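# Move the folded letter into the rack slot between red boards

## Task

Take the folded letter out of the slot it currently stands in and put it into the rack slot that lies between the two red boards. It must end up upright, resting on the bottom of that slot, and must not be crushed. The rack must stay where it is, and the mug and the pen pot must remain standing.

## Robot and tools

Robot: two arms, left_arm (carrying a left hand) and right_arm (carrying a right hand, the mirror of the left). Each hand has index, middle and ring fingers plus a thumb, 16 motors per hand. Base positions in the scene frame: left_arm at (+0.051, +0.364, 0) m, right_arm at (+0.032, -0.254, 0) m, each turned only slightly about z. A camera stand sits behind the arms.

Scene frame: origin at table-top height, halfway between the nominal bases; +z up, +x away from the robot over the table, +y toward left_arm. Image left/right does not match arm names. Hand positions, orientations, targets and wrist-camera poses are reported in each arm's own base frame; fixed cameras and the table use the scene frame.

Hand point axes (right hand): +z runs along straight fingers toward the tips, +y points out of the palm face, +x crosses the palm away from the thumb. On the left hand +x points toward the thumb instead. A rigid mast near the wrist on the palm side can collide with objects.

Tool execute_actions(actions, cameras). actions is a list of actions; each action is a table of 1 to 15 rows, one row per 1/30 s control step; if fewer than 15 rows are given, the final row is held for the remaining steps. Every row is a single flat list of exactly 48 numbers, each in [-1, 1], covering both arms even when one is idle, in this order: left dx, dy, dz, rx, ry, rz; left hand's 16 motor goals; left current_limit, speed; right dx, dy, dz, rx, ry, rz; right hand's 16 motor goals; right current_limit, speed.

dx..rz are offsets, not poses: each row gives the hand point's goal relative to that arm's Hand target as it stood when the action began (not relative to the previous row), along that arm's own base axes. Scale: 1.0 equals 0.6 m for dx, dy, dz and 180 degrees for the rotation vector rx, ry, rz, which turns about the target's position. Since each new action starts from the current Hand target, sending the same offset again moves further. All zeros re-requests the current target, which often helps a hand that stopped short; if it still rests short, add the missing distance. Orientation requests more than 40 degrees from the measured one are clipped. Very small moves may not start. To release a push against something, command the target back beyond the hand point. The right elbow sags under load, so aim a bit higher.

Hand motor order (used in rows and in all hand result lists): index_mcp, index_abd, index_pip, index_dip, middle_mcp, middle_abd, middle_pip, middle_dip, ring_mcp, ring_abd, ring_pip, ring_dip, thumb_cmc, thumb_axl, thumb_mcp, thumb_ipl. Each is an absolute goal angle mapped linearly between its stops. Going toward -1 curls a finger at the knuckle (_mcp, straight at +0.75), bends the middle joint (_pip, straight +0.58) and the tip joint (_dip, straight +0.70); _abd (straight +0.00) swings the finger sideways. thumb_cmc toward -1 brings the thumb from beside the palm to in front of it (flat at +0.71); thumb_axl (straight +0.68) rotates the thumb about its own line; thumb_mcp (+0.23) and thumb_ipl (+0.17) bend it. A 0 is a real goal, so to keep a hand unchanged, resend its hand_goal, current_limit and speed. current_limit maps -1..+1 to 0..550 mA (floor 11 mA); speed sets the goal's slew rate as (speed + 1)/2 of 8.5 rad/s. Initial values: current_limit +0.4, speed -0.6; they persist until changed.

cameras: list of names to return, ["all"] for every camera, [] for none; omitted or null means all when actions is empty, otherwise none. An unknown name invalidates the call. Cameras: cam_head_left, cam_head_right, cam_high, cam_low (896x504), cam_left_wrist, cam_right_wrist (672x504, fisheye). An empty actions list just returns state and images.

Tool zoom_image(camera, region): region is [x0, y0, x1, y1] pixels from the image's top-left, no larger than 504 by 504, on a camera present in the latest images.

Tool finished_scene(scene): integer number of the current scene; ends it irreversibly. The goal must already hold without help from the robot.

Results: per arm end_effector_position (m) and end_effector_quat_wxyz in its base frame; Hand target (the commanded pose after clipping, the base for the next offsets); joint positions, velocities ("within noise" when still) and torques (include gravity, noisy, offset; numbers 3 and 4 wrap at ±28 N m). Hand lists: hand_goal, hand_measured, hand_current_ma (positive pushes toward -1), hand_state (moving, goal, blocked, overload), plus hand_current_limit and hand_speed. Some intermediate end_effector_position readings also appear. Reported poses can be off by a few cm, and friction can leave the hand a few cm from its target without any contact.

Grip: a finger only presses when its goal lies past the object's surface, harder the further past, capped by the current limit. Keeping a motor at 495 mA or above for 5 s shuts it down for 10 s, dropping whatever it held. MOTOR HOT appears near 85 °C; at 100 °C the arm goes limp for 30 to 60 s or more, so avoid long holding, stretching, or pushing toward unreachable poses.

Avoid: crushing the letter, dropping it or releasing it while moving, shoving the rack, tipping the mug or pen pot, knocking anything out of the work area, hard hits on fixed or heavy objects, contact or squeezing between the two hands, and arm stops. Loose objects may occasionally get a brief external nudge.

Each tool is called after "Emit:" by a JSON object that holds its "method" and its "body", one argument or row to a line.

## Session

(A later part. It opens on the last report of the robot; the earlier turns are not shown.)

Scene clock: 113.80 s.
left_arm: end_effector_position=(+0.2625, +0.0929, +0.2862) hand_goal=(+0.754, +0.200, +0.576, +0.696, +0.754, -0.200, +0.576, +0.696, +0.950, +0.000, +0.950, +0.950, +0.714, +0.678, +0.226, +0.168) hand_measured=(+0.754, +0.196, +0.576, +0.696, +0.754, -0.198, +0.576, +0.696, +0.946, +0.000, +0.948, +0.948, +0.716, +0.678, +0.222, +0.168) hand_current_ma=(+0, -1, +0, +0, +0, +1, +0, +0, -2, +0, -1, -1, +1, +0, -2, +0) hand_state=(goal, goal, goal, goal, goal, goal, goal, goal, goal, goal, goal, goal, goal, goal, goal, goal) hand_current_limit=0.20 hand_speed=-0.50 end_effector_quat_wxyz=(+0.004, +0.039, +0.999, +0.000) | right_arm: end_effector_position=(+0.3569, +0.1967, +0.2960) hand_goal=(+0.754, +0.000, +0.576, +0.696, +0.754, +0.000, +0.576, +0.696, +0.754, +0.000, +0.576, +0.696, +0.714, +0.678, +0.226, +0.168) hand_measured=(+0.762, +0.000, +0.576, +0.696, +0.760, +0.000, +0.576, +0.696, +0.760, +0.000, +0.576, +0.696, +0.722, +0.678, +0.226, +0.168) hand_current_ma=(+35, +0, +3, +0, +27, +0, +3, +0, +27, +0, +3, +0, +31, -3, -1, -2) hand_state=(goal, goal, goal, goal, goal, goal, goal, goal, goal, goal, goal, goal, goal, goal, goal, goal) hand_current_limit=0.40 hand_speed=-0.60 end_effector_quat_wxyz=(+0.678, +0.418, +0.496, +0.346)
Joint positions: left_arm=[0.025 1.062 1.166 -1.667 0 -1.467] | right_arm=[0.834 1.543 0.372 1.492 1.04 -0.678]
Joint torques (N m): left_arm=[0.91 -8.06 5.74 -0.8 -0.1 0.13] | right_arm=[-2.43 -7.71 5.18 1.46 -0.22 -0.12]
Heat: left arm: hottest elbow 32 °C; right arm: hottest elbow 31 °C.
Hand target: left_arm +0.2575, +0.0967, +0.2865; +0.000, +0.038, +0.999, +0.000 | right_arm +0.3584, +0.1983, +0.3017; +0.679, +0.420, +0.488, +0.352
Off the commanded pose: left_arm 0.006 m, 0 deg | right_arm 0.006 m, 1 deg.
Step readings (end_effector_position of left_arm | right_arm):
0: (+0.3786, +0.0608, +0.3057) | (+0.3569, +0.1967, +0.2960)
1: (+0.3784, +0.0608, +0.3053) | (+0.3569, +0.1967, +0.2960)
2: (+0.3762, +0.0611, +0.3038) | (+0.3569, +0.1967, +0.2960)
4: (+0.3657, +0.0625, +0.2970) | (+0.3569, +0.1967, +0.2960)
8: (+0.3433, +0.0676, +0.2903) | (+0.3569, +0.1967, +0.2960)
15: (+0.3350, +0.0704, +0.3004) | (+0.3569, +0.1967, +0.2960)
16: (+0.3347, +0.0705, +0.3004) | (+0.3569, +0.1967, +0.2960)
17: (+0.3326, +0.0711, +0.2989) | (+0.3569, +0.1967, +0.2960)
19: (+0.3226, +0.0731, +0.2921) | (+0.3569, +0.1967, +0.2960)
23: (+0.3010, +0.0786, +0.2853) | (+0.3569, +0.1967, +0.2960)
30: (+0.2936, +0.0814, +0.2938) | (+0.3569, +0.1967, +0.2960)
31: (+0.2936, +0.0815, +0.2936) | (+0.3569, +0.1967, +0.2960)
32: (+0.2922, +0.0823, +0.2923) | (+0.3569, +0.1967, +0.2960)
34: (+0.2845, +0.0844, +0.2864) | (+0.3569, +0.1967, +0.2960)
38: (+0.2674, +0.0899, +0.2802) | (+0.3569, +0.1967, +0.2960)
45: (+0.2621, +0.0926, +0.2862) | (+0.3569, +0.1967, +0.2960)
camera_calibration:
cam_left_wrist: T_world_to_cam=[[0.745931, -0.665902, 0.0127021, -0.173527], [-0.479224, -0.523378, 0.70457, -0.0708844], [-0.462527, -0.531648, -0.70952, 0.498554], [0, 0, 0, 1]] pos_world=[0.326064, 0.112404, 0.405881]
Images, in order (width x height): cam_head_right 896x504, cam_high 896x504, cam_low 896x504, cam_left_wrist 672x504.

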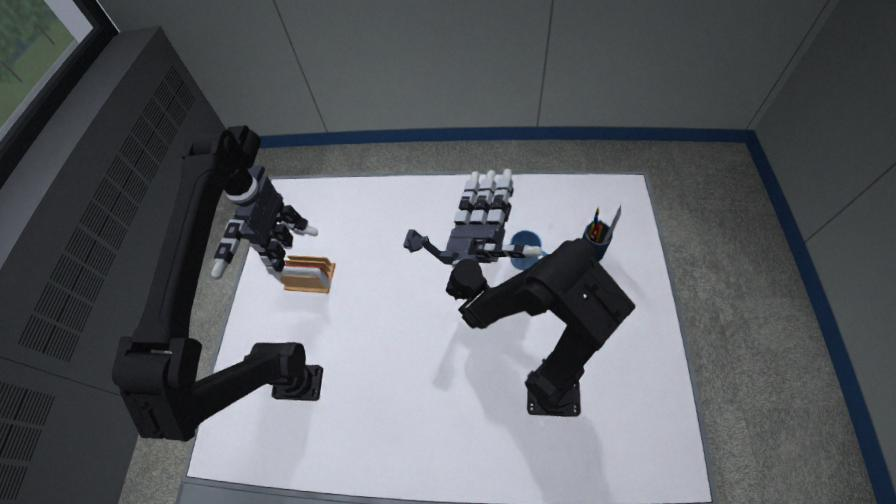

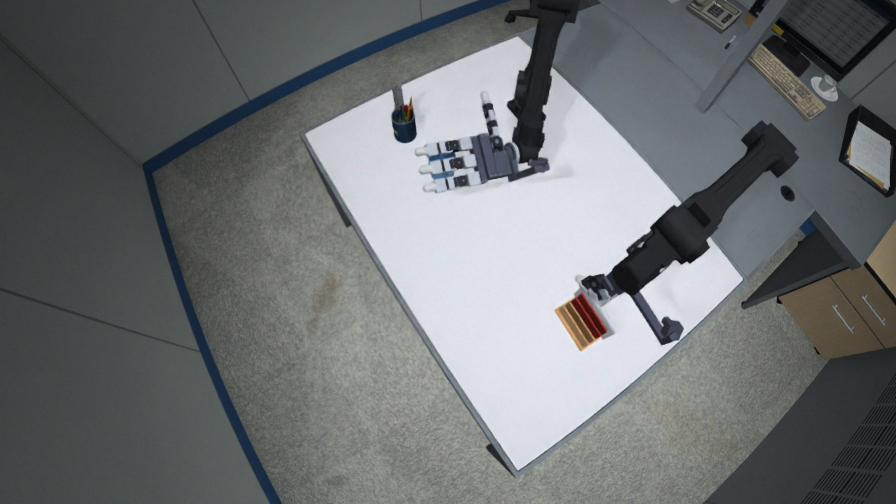

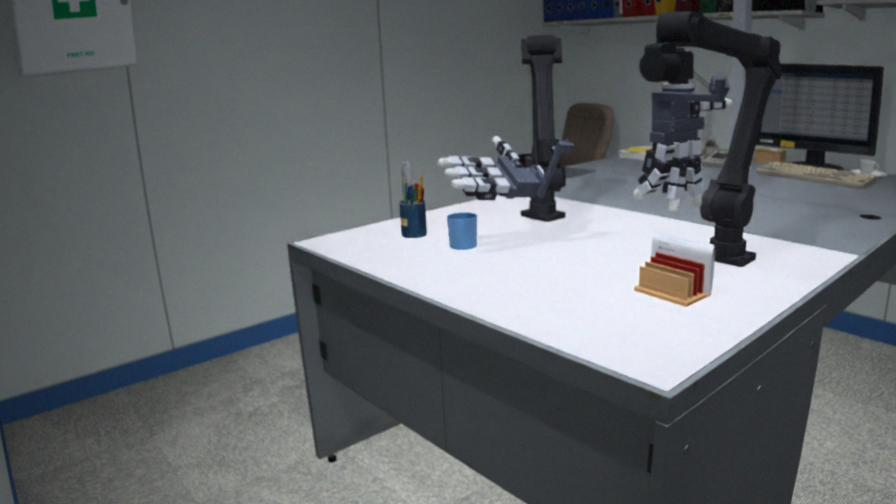

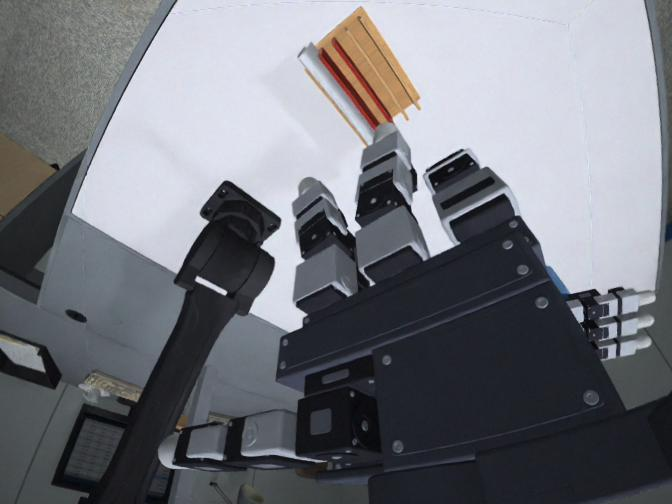

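Emit:
{"method": "execute_actions", "body": {
  "actions": [
    [[0.025,0.003,-0.02,0,0,0,0.754,0.2,0.576,0.696,0.754,-0.2,0.576,0.696,0.95,0,0.95,0.95,0.714,0.678,0.226,0.168,0.2,-0.5,0,0,0,0,0,0,0.754,0,0.576,0.696,0.754,0,0.576,0.696,0.754,0,0.576,0.696,0.714,0.678,0.226,0.168,0.4,-0.6]],
    [[0,0,-0.05,0,0,0,0.754,0.2,0.576,0.696,0.754,-0.2,0.576,0.696,0.95,0,0.95,0.95,0.714,0.678,0.226,0.168,0.2,-0.5,0,0,0,0,0,0,0.754,0,0.576,0.696,0.754,0,0.576,0.696,0.754,0,0.576,0.696,0.714,0.678,0.226,0.168,0.4,-0.6]]
  ],
  "cameras": ["cam_head_right","cam_high","cam_low","cam_left_wrist"]
}}

Emit:
{"method": "zoom_image", "body": {
  "camera": "cam_left_wrist",
  "region": [200, 0, 500, 225]
}}

Emit:
{"method": "zoom_image", "body": {
  "camera": "cam_head_right",
  "region": [230, 210, 350, 310]
}}

Emit:
{"method": "zoom_image", "body": {
  "camera": "cam_low",
  "region": [620, 200, 740, 315]
}}

Scene clock: 162.37 s.
left_arm: end_effector_position=(+0.2698, +0.0941, +0.2472) hand_goal=(+0.754, +0.200, +0.576, +0.696, +0.754, -0.200, +0.576, +0.696, +0.950, +0.000, +0.950, +0.950, +0.714, +0.678, +0.226, +0.168) hand_measured=(+0.754, +0.196, +0.576, +0.696, +0.754, -0.198, +0.576, +0.696, +0.946, +0.000, +0.948, +0.948, +0.716, +0.678, +0.222, +0.168) hand_current_ma=(+0, -1, +0, +0, +0, +1, +0, +0, -2, +0, -1, -1, +1, +0, -2, +0) hand_state=(goal, goal, goal, goal, goal, goal, goal, goal, goal, goal, goal, goal, goal, goal, goal, goal) hand_current_limit=0.20 hand_speed=-0.50 end_effector_quat_wxyz=(-0.002, +0.040, +0.999, +0.000) | right_arm: end_effector_position=(+0.3569, +0.1967, +0.2960) hand_goal=(+0.754, +0.000, +0.576, +0.696, +0.754, +0.000, +0.576, +0.696, +0.754, +0.000, +0.576, +0.696, +0.714, +0.678, +0.226, +0.168) hand_measured=(+0.762, +0.000, +0.576, +0.696, +0.760, +0.000, +0.576, +0.696, +0.760, +0.000, +0.576, +0.696, +0.722, +0.678, +0.226, +0.168) hand_current_ma=(+35, +0, +3, +0, +27, +0, +3, +0, +27, +0, +3, +0, +31, -3, -1, -2) hand_state=(goal, goal, goal, goal, goal, goal, goal, goal, goal, goal, goal, goal, goal, goal, goal, goal) hand_current_limit=0.40 hand_speed=-0.60 end_effector_quat_wxyz=(+0.678, +0.418, +0.496, +0.346)
Joint positions: left_arm=[0.028 1.085 1.078 -1.569 0 -1.462] | right_arm=[0.834 1.543 0.372 1.492 1.04 -0.678]
Joint torques (N m): left_arm=[1.08 -7.53 5.75 0.17 -0.12 0.14] | right_arm=[-2.43 -7.71 5.16 1.46 -0.22 -0.12]
Heat: left arm: hottest elbow 32 °C; right arm: hottest elbow 31 °C.
Hand target: left_arm +0.2726, +0.0985, +0.2445; +0.000, +0.038, +0.999, +0.000 | right_arm +0.3584, +0.1983, +0.3017; +0.679, +0.420, +0.488, +0.352
Off the commanded pose: left_arm 0.006 m, 0 deg | right_arm 0.006 m, 1 deg.
Step readings (end_effector_position of left_arm | right_arm):
0: (+0.2626, +0.0929, +0.2862) | (+0.3569, +0.1967, +0.2960)
1: (+0.2626, +0.0929, +0.2862) | (+0.3569, +0.1967, +0.2960)
2: (+0.2626, +0.0930, +0.2862) | (+0.3569, +0.1967, +0.2960)
4: (+0.2629, +0.0934, +0.2857) | (+0.3569, +0.1967, +0.2960)
8: (+0.2660, +0.0940, +0.2821) | (+0.3569, +0.1967, +0.2960)
15: (+0.2694, +0.0941, +0.2779) | (+0.3569, +0.1967, +0.2960)
16: (+0.2693, +0.0941, +0.2776) | (+0.3569, +0.1967, +0.2960)
17: (+0.2701, +0.0941, +0.2757) | (+0.3569, +0.1967, +0.2960)
19: (+0.2712, +0.0941, +0.2676) | (+0.3569, +0.1967, +0.2960)
23: (+0.2674, +0.0940, +0.2500) | (+0.3569, +0.1967, +0.2960)
30: (+0.2695, +0.0941, +0.2472) | (+0.3569, +0.1967, +0.2960)
camera_calibration:
cam_left_wrist: T_world_to_cam=[[0.745037, -0.667014, 0.0035021, -0.174991], [-0.471112, -0.522488, 0.710675, -0.0431384], [-0.472201, -0.531129, -0.703512, 0.475899], [0, 0, 0, 1]] pos_world=[0.334771, 0.113503, 0.36607]
Images, in order (width x height): cam_head_right 896x504, cam_high 896x504, cam_low 896x504, cam_left_wrist 672x504.

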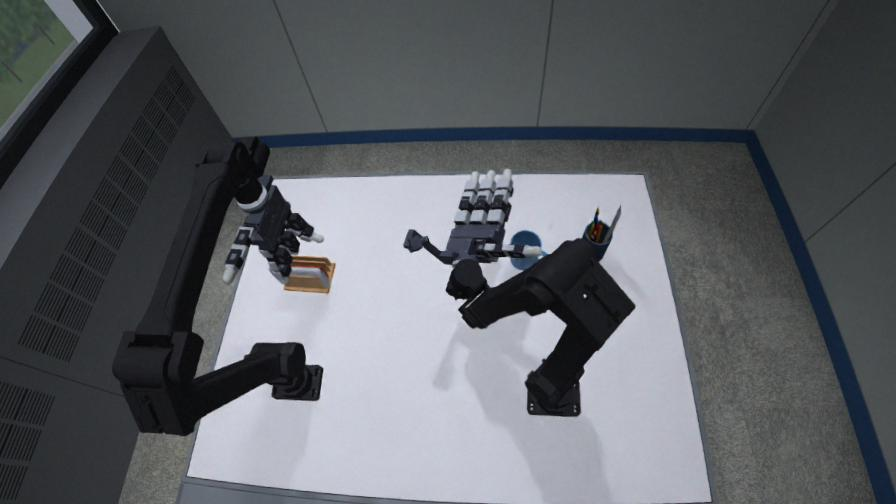

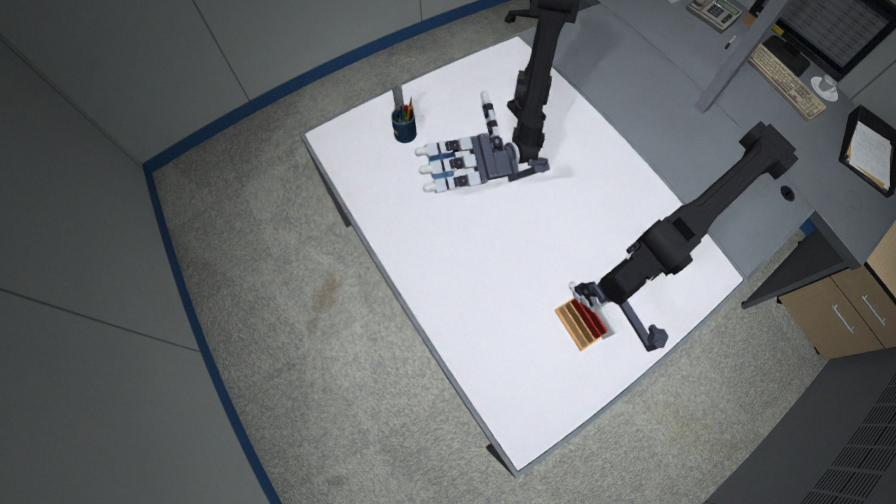

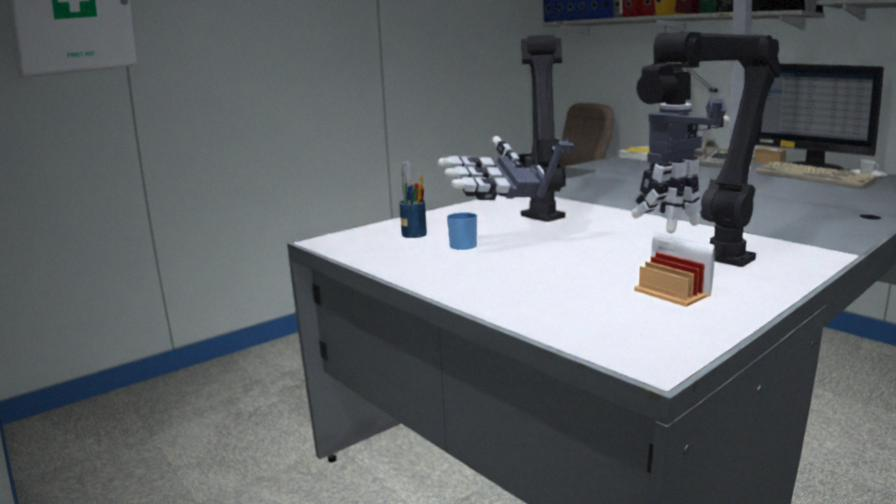

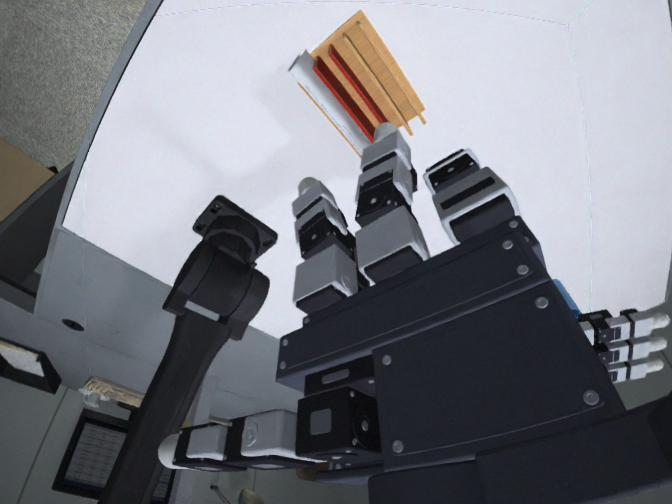

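Scaled by 1.680 from the camera's 672x504 image, which has a finer 960x720 frame.

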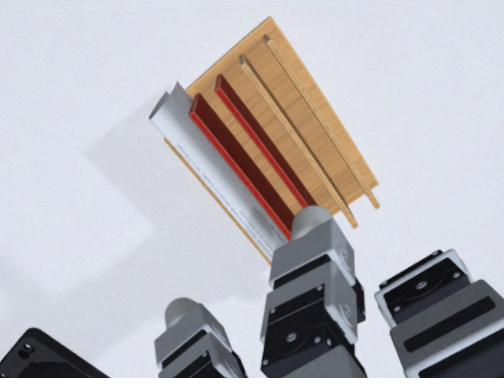

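Scaled by 4.200 from the camera's 896x504 image, which has a finer 1280x720 frame.

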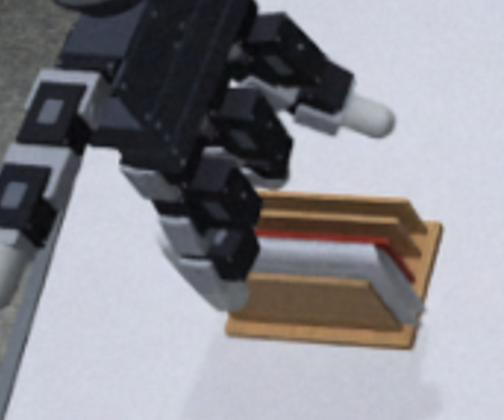

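Scaled by 4.200 from the camera's 896x504 image, which has a finer 1280x720 frame.

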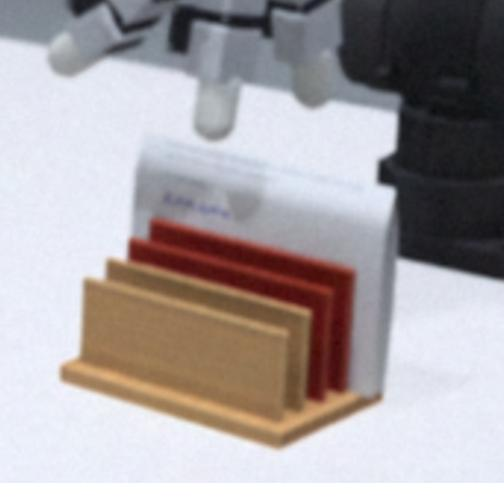

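Emit:
{"method": "zoom_image", "body": {
  "camera": "cam_head_right",
  "region": [260, 240, 350, 300]
}}

Emit:
{"method": "zoom_image", "body": {
  "camera": "cam_left_wrist",
  "region": [280, 0, 460, 160]
}}

Emit:
{"method": "zoom_image", "body": {
  "camera": "cam_low",
  "region": [620, 200, 740, 320]
}}

Emit:
{"method": "zoom_image", "body": {
  "camera": "cam_high",
  "region": [540, 265, 640, 365]
}}

Scaled by 5.600 from the camera's 896x504 image, which has a finer 1280x720 frame.

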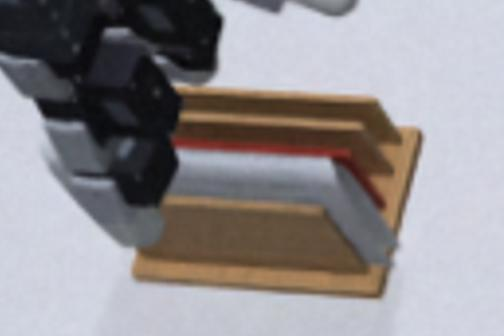

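Scaled by 2.800 from the camera's 672x504 image, which has a finer 960x720 frame.

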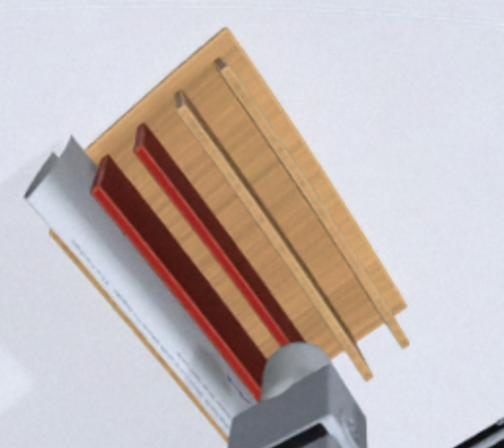

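Scaled by 4.200 from the camera's 896x504 image, which has a finer 1280x720 frame.

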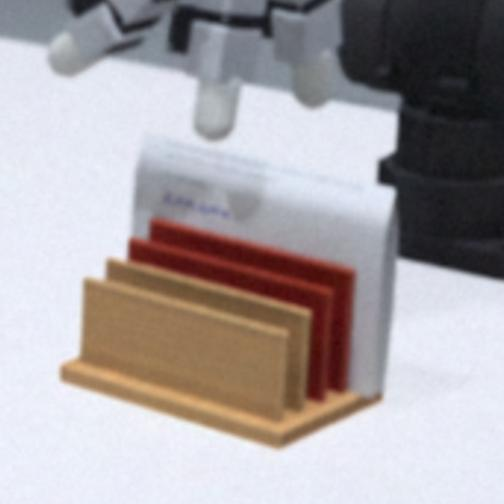

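Scaled by 5.040 from the camera's 896x504 image, which has a finer 1280x720 frame.

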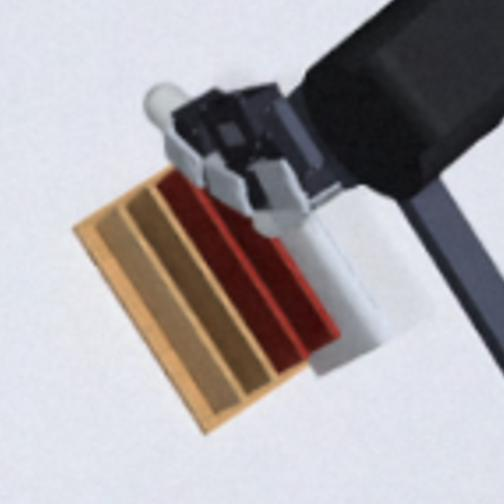

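Emit:
{"method": "zoom_image", "body": {
  "camera": "cam_low",
  "region": [680, 235, 725, 310]
}}

Emit:
{"method": "zoom_image", "body": {
  "camera": "cam_high",
  "region": [580, 310, 630, 360]
}}

Emit:
{"method": "zoom_image", "body": {
  "camera": "cam_head_right",
  "region": [300, 250, 350, 300]
}}

Scaled by 6.720 from the camera's 896x504 image, which has a finer 1280x720 frame.

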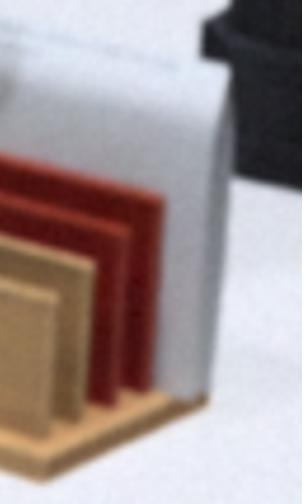

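Scaled by 10.080 from the camera's 896x504 image, which has a finer 1280x720 frame.

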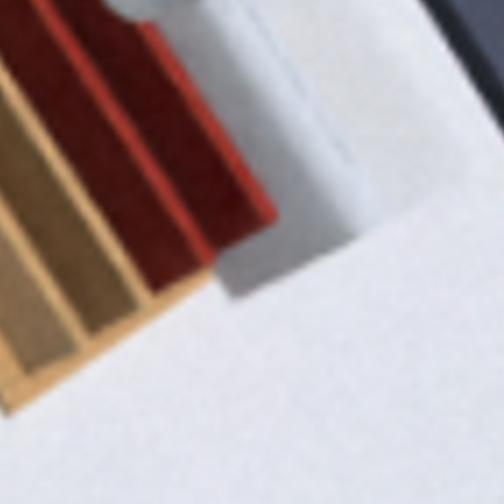

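Scaled by 10.080 from the camera's 896x504 image, which has a finer 1280x720 frame.

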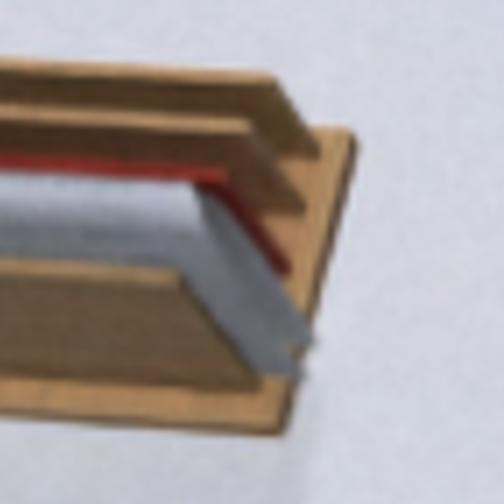

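Emit:
{"method": "execute_actions", "body": {
  "actions": [
    [[0.015,0.005,-0.012,0,0,0,0.754,0.2,0.576,0.696,0.754,-0.2,0.576,0.696,0.95,0,0.95,0.95,0.714,0.678,0.226,0.168,0.2,-0.5,0,0,0,0,0,0,0.754,0,0.576,0.696,0.754,0,0.576,0.696,0.754,0,0.576,0.696,0.714,0.678,0.226,0.168,0.4,-0.6]],
    [[0,0,-0.012,0,0,0,0.754,0.2,0.576,0.696,0.754,-0.2,0.576,0.696,0.95,0,0.95,0.95,0.714,0.678,0.226,0.168,0.2,-0.5,0,0,0,0,0,0,0.754,0,0.576,0.696,0.754,0,0.576,0.696,0.754,0,0.576,0.696,0.714,0.678,0.226,0.168,0.4,-0.6]]
  ],
  "cameras": ["cam_head_right","cam_high","cam_low","cam_left_wrist"]
}}

Emit:
{"method": "zoom_image", "body": {
  "camera": "cam_left_wrist",
  "region": [270, 20, 450, 220]
}}

Emit:
{"method": "zoom_image", "body": {
  "camera": "cam_low",
  "region": [630, 210, 730, 310]
}}

Scene clock: 266.43 s.
left_arm: end_effector_position=(+0.2789, +0.0971, +0.2343) hand_goal=(+0.754, +0.200, +0.576, +0.696, +0.754, -0.200, +0.576, +0.696, +0.950, +0.000, +0.950, +0.950, +0.714, +0.678, +0.226, +0.168) hand_measured=(+0.754, +0.196, +0.576, +0.696, +0.754, -0.198, +0.576, +0.696, +0.946, +0.000, +0.948, +0.948, +0.716, +0.678, +0.222, +0.168) hand_current_ma=(+0, -1, +0, +0, +0, +1, +0, +0, -2, +0, -1, -1, +1, +0, -2, +0) hand_state=(goal, goal, goal, goal, goal, goal, goal, goal, goal, goal, goal, goal, goal, goal, goal, goal) hand_current_limit=0.20 hand_speed=-0.50 end_effector_quat_wxyz=(+0.000, +0.040, +0.999, +0.000) | right_arm: end_effector_position=(+0.3569, +0.1967, +0.2960) hand_goal=(+0.754, +0.000, +0.576, +0.696, +0.754, +0.000, +0.576, +0.696, +0.754, +0.000, +0.576, +0.696, +0.714, +0.678, +0.226, +0.168) hand_measured=(+0.762, +0.000, +0.576, +0.696, +0.760, +0.000, +0.576, +0.696, +0.760, +0.000, +0.576, +0.696, +0.722, +0.678, +0.226, +0.168) hand_current_ma=(+35, +0, +3, +0, +27, +0, +3, +0, +27, +0, +3, +0, +31, -3, -1, -2) hand_state=(goal, goal, goal, goal, goal, goal, goal, goal, goal, goal, goal, goal, goal, goal, goal, goal) hand_current_limit=0.40 hand_speed=-0.60 end_effector_quat_wxyz=(+0.678, +0.418, +0.496, +0.346)
Joint positions: left_arm=[0.037 1.108 1.061 -1.524 0 -1.453] | right_arm=[0.834 1.543 0.372 1.492 1.04 -0.678]
Joint torques (N m): left_arm=[0.97 -7.12 5.75 0.17 -0.05 0.16] | right_arm=[-2.43 -7.71 5.18 1.44 -0.22 -0.12]
Heat: left arm: hottest elbow 31 °C; right arm: hottest elbow 30 °C.
Hand target: left_arm +0.2816, +0.1014, +0.2301; +0.000, +0.038, +0.999, +0.000 | right_arm +0.3584, +0.1983, +0.3017; +0.679, +0.420, +0.488, +0.352
Off the commanded pose: left_arm 0.007 m, 0 deg | right_arm 0.006 m, 1 deg.
Step readings (end_effector_position of left_arm | right_arm):
0: (+0.2698, +0.0941, +0.2472) | (+0.3569, +0.1967, +0.2960)
1: (+0.2699, +0.0941, +0.2472) | (+0.3569, +0.1967, +0.2960)
2: (+0.2703, +0.0942, +0.2472) | (+0.3569, +0.1967, +0.2960)
4: (+0.2725, +0.0949, +0.2465) | (+0.3569, +0.1967, +0.2960)
8: (+0.2765, +0.0966, +0.2433) | (+0.3569, +0.1967, +0.2960)
15: (+0.2787, +0.0970, +0.2410) | (+0.3569, +0.1967, +0.2960)
16: (+0.2788, +0.0970, +0.2410) | (+0.3569, +0.1967, +0.2960)
17: (+0.2789, +0.0971, +0.2407) | (+0.3569, +0.1967, +0.2960)
19: (+0.2793, +0.0971, +0.2388) | (+0.3569, +0.1967, +0.2960)
23: (+0.2784, +0.0970, +0.2350) | (+0.3569, +0.1967, +0.2960)
30: (+0.2788, +0.0971, +0.2343) | (+0.3569, +0.1967, +0.2960)
camera_calibration:
cam_left_wrist: T_world_to_cam=[[0.745249, -0.666748, 0.00714339, -0.180809], [-0.474469, -0.522743, 0.708251, -0.0265821], [-0.468491, -0.531212, -0.705925, 0.472226], [0, 0, 0, 1]] pos_world=[0.343369, 0.116403, 0.353475]
Images, in order (width x height): cam_head_right 896x504, cam_high 896x504, cam_low 896x504, cam_left_wrist 672x504.

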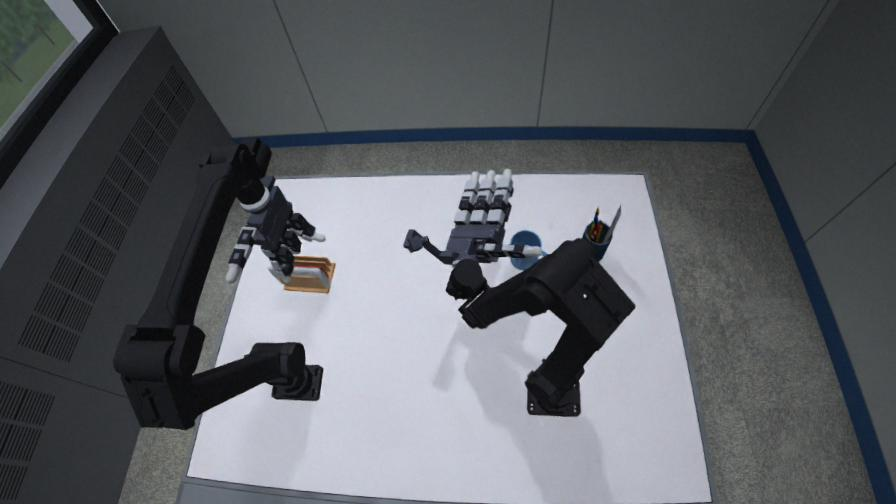

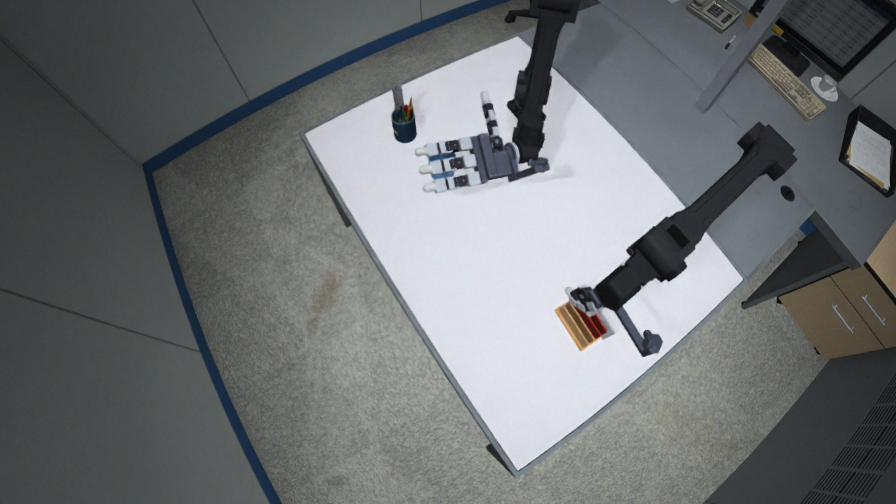

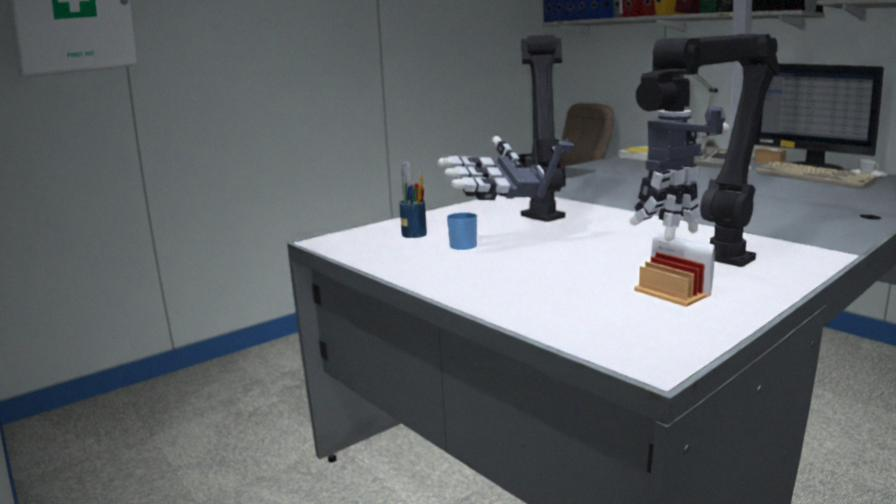

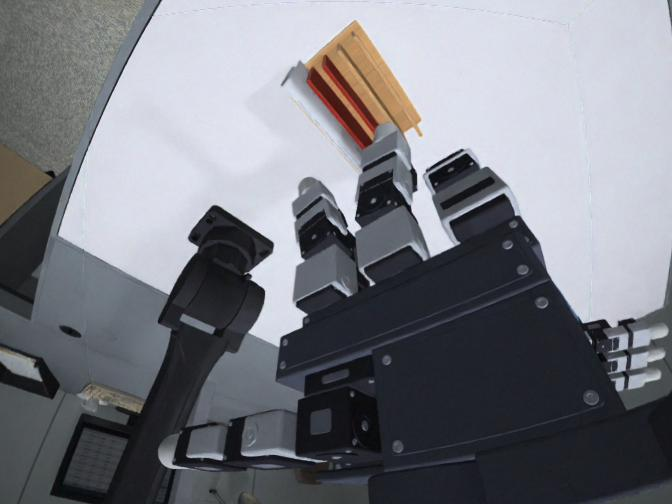

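Scaled by 2.520 from the camera's 672x504 image, which has a finer 960x720 frame.

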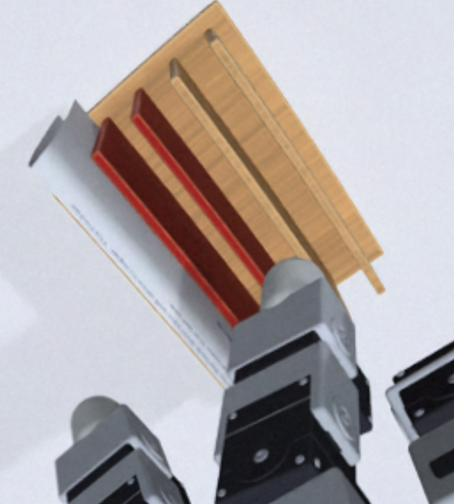

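Scaled by 5.040 from the camera's 896x504 image, which has a finer 1280x720 frame.

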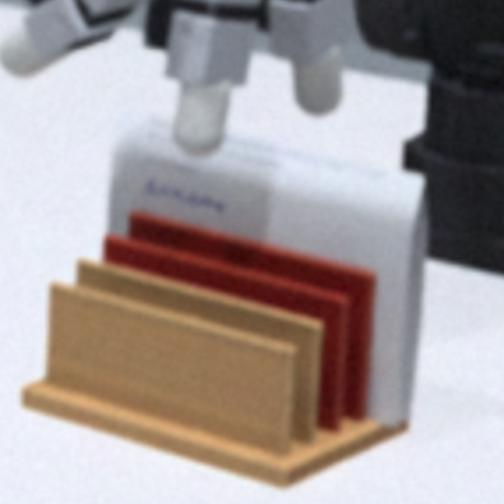

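Emit:
{"method": "execute_actions", "body": {
  "actions": [
    [[0.003,0,-0.025,0,0,0,0.754,0.2,0.576,0.696,0.754,-0.2,0.576,0.696,0.95,0,0.95,0.95,0.714,0.678,0.226,0.168,0.2,-0.5,0,0,0,0,0,0,0.754,0,0.576,0.696,0.754,0,0.576,0.696,0.754,0,0.576,0.696,0.714,0.678,0.226,0.168,0.4,-0.6]],
    [[0,0,-0.023,0,0,0,0.754,0.2,0.576,0.696,0.754,-0.2,0.576,0.696,0.95,0,0.95,0.95,0.714,0.678,0.226,0.168,0.2,-0.5,0,0,0,0,0,0,0.754,0,0.576,0.696,0.754,0,0.576,0.696,0.754,0,0.576,0.696,0.714,0.678,0.226,0.168,0.4,-0.6]]
  ],
  "cameras": ["cam_head_right","cam_high","cam_low","cam_left_wrist"]
}}

Emit:
{"method": "zoom_image", "body": {
  "camera": "cam_left_wrist",
  "region": [270, 20, 450, 220]
}}

Emit:
{"method": "zoom_image", "body": {
  "camera": "cam_low",
  "region": [630, 210, 730, 310]
}}

Emit:
{"method": "zoom_image", "body": {
  "camera": "cam_high",
  "region": [560, 280, 630, 360]
}}

Scene clock: 280.90 s.
left_arm: end_effector_position=(+0.2810, +0.0971, +0.2054) hand_goal=(+0.754, +0.200, +0.576, +0.696, +0.754, -0.200, +0.576, +0.696, +0.950, +0.000, +0.950, +0.950, +0.714, +0.678, +0.226, +0.168) hand_measured=(+0.754, +0.196, +0.576, +0.696, +0.754, -0.198, +0.576, +0.696, +0.946, +0.000, +0.948, +0.948, +0.716, +0.678, +0.222, +0.168) hand_current_ma=(+0, -1, +0, +0, +0, +1, +0, +0, -2, +0, -1, -1, +1, +0, -2, +0) hand_state=(goal, goal, goal, goal, goal, goal, goal, goal, goal, goal, goal, goal, goal, goal, goal, goal) hand_current_limit=0.20 hand_speed=-0.50 end_effector_quat_wxyz=(+0.000, +0.040, +0.999, +0.000) | right_arm: end_effector_position=(+0.3569, +0.1967, +0.2960) hand_goal=(+0.754, +0.000, +0.576, +0.696, +0.754, +0.000, +0.576, +0.696, +0.754, +0.000, +0.576, +0.696, +0.714, +0.678, +0.226, +0.168) hand_measured=(+0.762, +0.000, +0.576, +0.696, +0.760, +0.000, +0.576, +0.696, +0.760, +0.000, +0.576, +0.696, +0.722, +0.678, +0.226, +0.168) hand_current_ma=(+35, +0, +3, +0, +27, +0, +3, +0, +27, +0, +3, +0, +31, -3, -1, -2) hand_state=(goal, goal, goal, goal, goal, goal, goal, goal, goal, goal, goal, goal, goal, goal, goal, goal) hand_current_limit=0.40 hand_speed=-0.60 end_effector_quat_wxyz=(+0.678, +0.418, +0.496, +0.346)
Joint positions: left_arm=[0.037 1.12 0.994 -1.445 0 -1.453] | right_arm=[0.834 1.543 0.372 1.492 1.04 -0.678]
Joint torques (N m): left_arm=[0.38 -7.47 5.76 0.36 -0.09 0.15] | right_arm=[-2.37 -7.71 5.18 1.44 -0.22 -0.12]
Heat: left arm: hottest elbow 32 °C; right arm: hottest elbow 30 °C.
Hand target: left_arm +0.2834, +0.1015, +0.2012; +0.000, +0.038, +0.999, +0.000 | right_arm +0.3584, +0.1983, +0.3017; +0.679, +0.420, +0.488, +0.352
Off the commanded pose: left_arm 0.007 m, 0 deg | right_arm 0.006 m, 1 deg.
Step readings (end_effector_position of left_arm | right_arm):
0: (+0.2789, +0.0971, +0.2343) | (+0.3569, +0.1967, +0.2960)
1: (+0.2789, +0.0971, +0.2341) | (+0.3569, +0.1967, +0.2960)
2: (+0.2793, +0.0971, +0.2334) | (+0.3569, +0.1967, +0.2960)
4: (+0.2803, +0.0971, +0.2296) | (+0.3569, +0.1967, +0.2960)
8: (+0.2792, +0.0971, +0.2215) | (+0.3569, +0.1967, +0.2960)
15: (+0.2807, +0.0971, +0.2190) | (+0.3569, +0.1967, +0.2960)
16: (+0.2807, +0.0971, +0.2188) | (+0.3569, +0.1967, +0.2960)
17: (+0.2811, +0.0971, +0.2181) | (+0.3569, +0.1967, +0.2960)
19: (+0.2818, +0.0972, +0.2147) | (+0.3569, +0.1967, +0.2960)
23: (+0.2799, +0.0971, +0.2074) | (+0.3569, +0.1967, +0.2960)
30: (+0.2808, +0.0971, +0.2054) | (+0.3569, +0.1967, +0.2960)
camera_calibration:
cam_left_wrist: T_world_to_cam=[[0.745249, -0.666748, 0.00714339, -0.182026], [-0.474469, -0.522743, 0.708251, -0.00511248], [-0.468491, -0.531212, -0.705925, 0.452815], [0, 0, 0, 1]] pos_world=[0.345369, 0.116503, 0.324575]
Images, in order (width x height): cam_head_right 896x504, cam_high 896x504, cam_low 896x504, cam_left_wrist 672x504.

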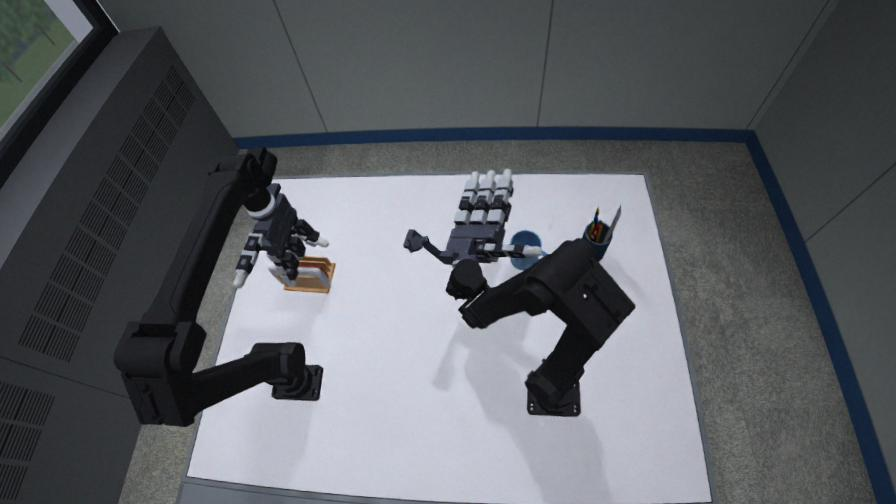

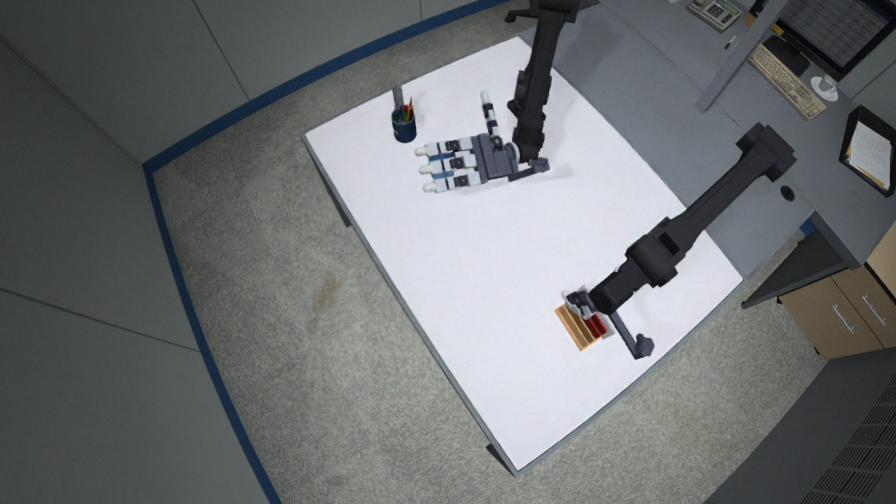

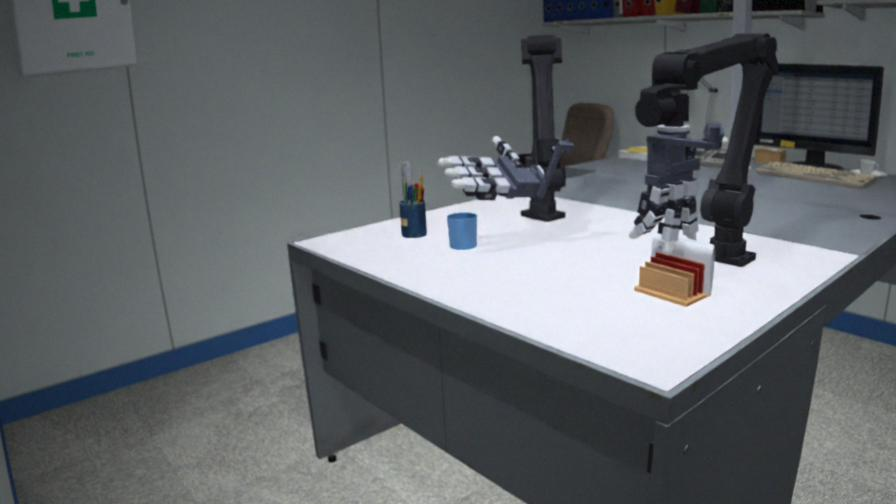

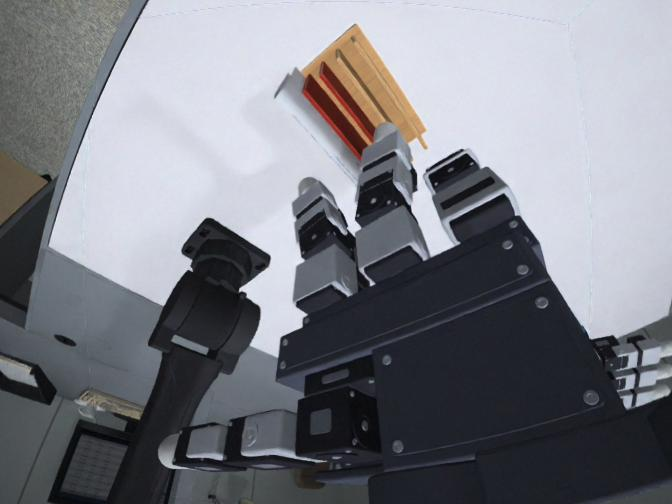

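Scaled by 2.520 from the camera's 672x504 image, which has a finer 960x720 frame.

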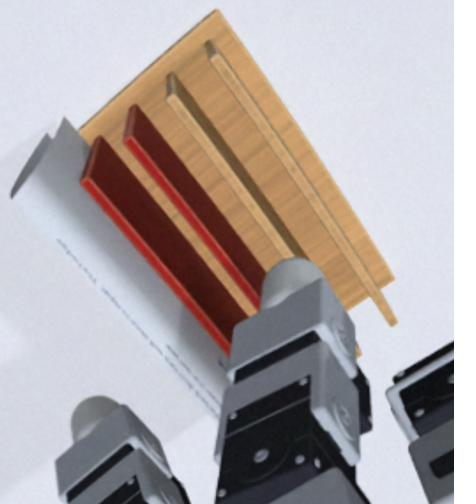

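Scaled by 5.040 from the camera's 896x504 image, which has a finer 1280x720 frame.

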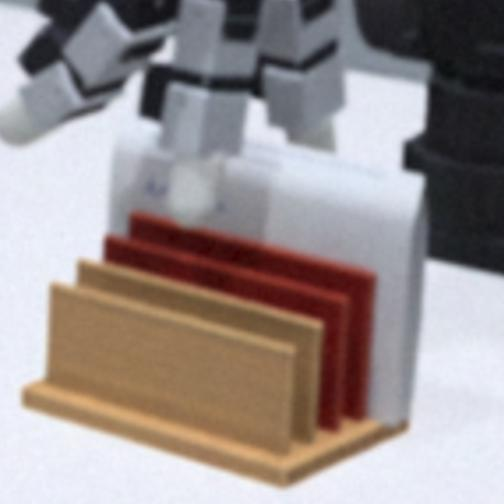

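Scaled by 6.300 from the camera's 896x504 image, which has a finer 1280x720 frame.

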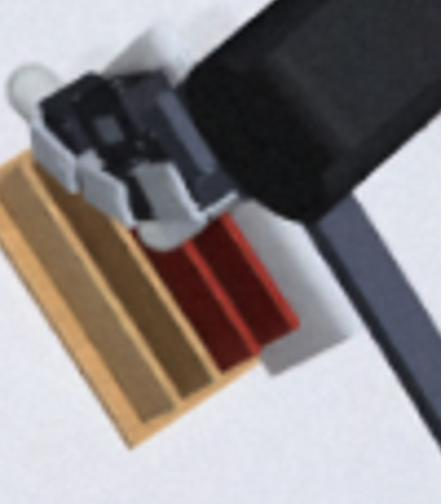

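Emit:
{"method": "execute_actions", "body": {
  "actions": [
    [[0.003,0.0085,-0.002,0,0,0,0.754,0.2,0.576,0.696,0.754,-0.2,0.576,0.696,0.95,0,0.95,0.95,0.714,0.678,0.226,0.168,0.2,-0.5,0,0,0,0,0,0,0.754,0,0.576,0.696,0.754,0,0.576,0.696,0.754,0,0.576,0.696,0.714,0.678,0.226,0.168,0.4,-0.6]],
    [[0,0,0,0,0,0,0.754,0.1,0.576,0.696,0.754,-0.1,0.576,0.696,0.95,0,0.95,0.95,0.714,0.678,0.226,0.168,0.0,-0.8,0,0,0,0,0,0,0.754,0,0.576,0.696,0.754,0,0.576,0.696,0.754,0,0.576,0.696,0.714,0.678,0.226,0.168,0.4,-0.6]]
  ],
  "cameras": ["cam_low","cam_left_wrist"]
}}

Emit:
{"method": "zoom_image", "body": {
  "camera": "cam_left_wrist",
  "region": [270, 20, 450, 220]
}}

Emit:
{"method": "zoom_image", "body": {
  "camera": "cam_low",
  "region": [630, 210, 730, 310]
}}

Scene clock: 294.37 s.
left_arm: end_effector_position=(+0.2822, +0.1023, +0.2041) hand_goal=(+0.754, +0.100, +0.576, +0.696, +0.754, -0.100, +0.576, +0.696, +0.950, +0.000, +0.950, +0.950, +0.714, +0.678, +0.226, +0.168) hand_measured=(+0.754, +0.102, +0.576, +0.696, +0.754, -0.102, +0.576, +0.696, +0.946, +0.000, +0.948, +0.948, +0.716, +0.678, +0.222, +0.168) hand_current_ma=(+0, +1, +0, +0, +0, -1, +0, +0, -2, +0, -1, -1, +1, +0, -2, +0) hand_state=(goal, goal, goal, goal, goal, goal, goal, goal, goal, goal, goal, goal, goal, goal, goal, goal) hand_current_limit=0.00 hand_speed=-0.80 end_effector_quat_wxyz=(+0.000, +0.040, +0.999, +0.000) | right_arm: end_effector_position=(+0.3569, +0.1967, +0.2960) hand_goal=(+0.754, +0.000, +0.576, +0.696, +0.754, +0.000, +0.576, +0.696, +0.754, +0.000, +0.576, +0.696, +0.714, +0.678, +0.226, +0.168) hand_measured=(+0.762, +0.000, +0.576, +0.696, +0.760, +0.000, +0.576, +0.696, +0.760, +0.000, +0.576, +0.696, +0.722, +0.678, +0.226, +0.168) hand_current_ma=(+35, +0, +3, +0, +27, +0, +3, +0, +27, +0, +3, +0, +31, -3, -1, -2) hand_state=(goal, goal, goal, goal, goal, goal, goal, goal, goal, goal, goal, goal, goal, goal, goal, goal) hand_current_limit=0.40 hand_speed=-0.60 end_effector_quat_wxyz=(+0.678, +0.418, +0.496, +0.346)
Joint positions: left_arm=[0.055 1.125 0.994 -1.44 0 -1.437] | right_arm=[0.834 1.543 0.372 1.492 1.04 -0.678]
Joint torques (N m): left_arm=[0.91 -6.95 5.93 0.32 -0.05 0.14] | right_arm=[-2.37 -7.71 5.18 1.43 -0.22 -0.12]
Heat: left arm: hottest elbow 31 °C; right arm: hottest elbow 30 °C.
Hand target: left_arm +0.2851, +0.1066, +0.2001; +0.000, +0.038, +0.999, +0.000 | right_arm +0.3584, +0.1983, +0.3017; +0.679, +0.420, +0.488, +0.352
Off the commanded pose: left_arm 0.007 m, 0 deg | right_arm 0.006 m, 1 deg.
Step readings (end_effector_position of left_arm | right_arm):
0: (+0.2810, +0.0971, +0.2054) | (+0.3569, +0.1967, +0.2960)
1: (+0.2809, +0.0972, +0.2054) | (+0.3569, +0.1967, +0.2960)
2: (+0.2810, +0.0974, +0.2054) | (+0.3569, +0.1967, +0.2960)
4: (+0.2811, +0.0985, +0.2053) | (+0.3569, +0.1967, +0.2960)
8: (+0.2815, +0.1014, +0.2047) | (+0.3569, +0.1967, +0.2960)
15: (+0.2820, +0.1023, +0.2041) | (+0.3569, +0.1967, +0.2960)
16: (+0.2821, +0.1023, +0.2041) | (+0.3569, +0.1967, +0.2960)
17: (+0.2821, +0.1023, +0.2041) | (+0.3569, +0.1967, +0.2960)
19: (+0.2821, +0.1023, +0.2041) | (+0.3569, +0.1967, +0.2960)
23: (+0.2821, +0.1023, +0.2041) | (+0.3569, +0.1967, +0.2960)
30: (+0.2822, +0.1023, +0.2041) | (+0.3569, +0.1967, +0.2960)
camera_calibration:
cam_left_wrist: T_world_to_cam=[[0.745784, -0.666153, 0.00682692, -0.179598], [-0.473735, -0.523104, 0.708476, -0.00111599], [-0.468382, -0.531604, -0.705702, 0.45509], [0, 0, 0, 1]] pos_world=[0.346568, 0.121704, 0.323174]
Images, in order (width x height): cam_low 896x504, cam_left_wrist 672x504.

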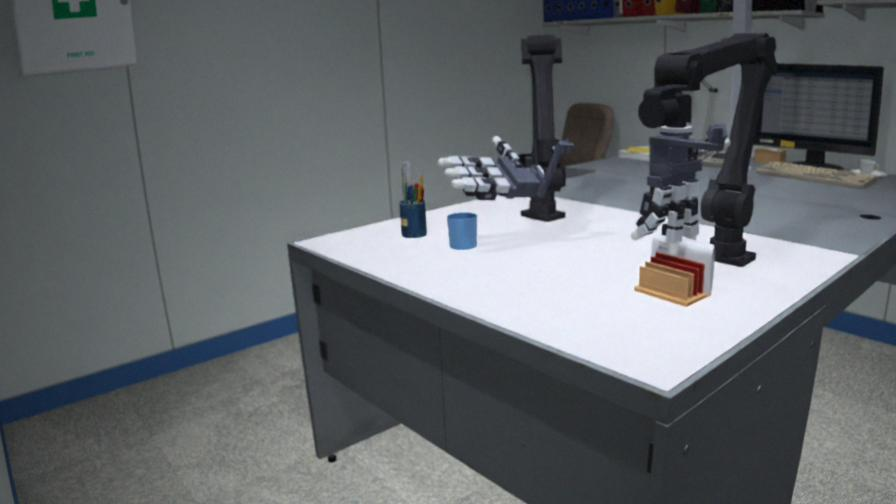

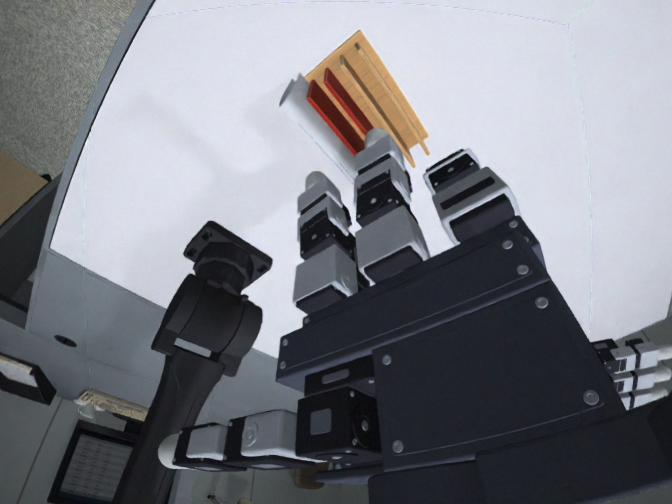

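Scaled by 2.520 from the camera's 672x504 image, which has a finer 960x720 frame.

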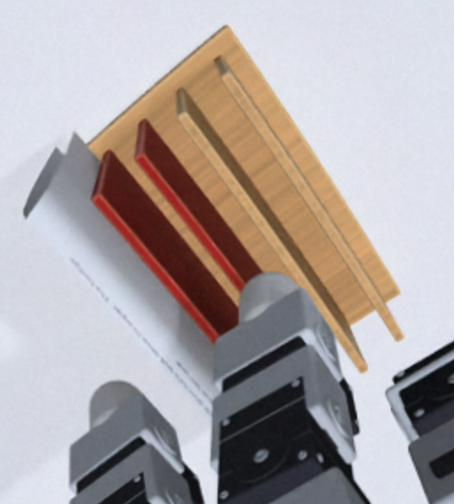

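Scaled by 5.040 from the camera's 896x504 image, which has a finer 1280x720 frame.

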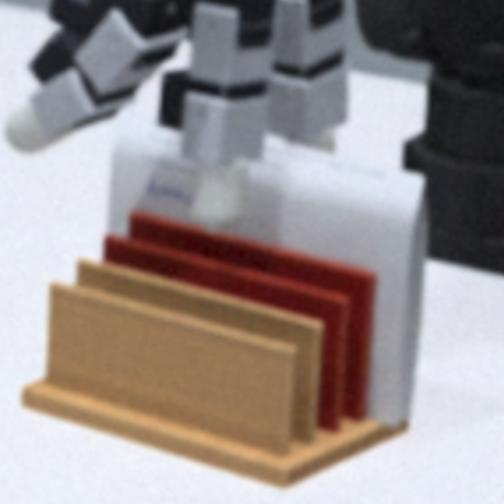

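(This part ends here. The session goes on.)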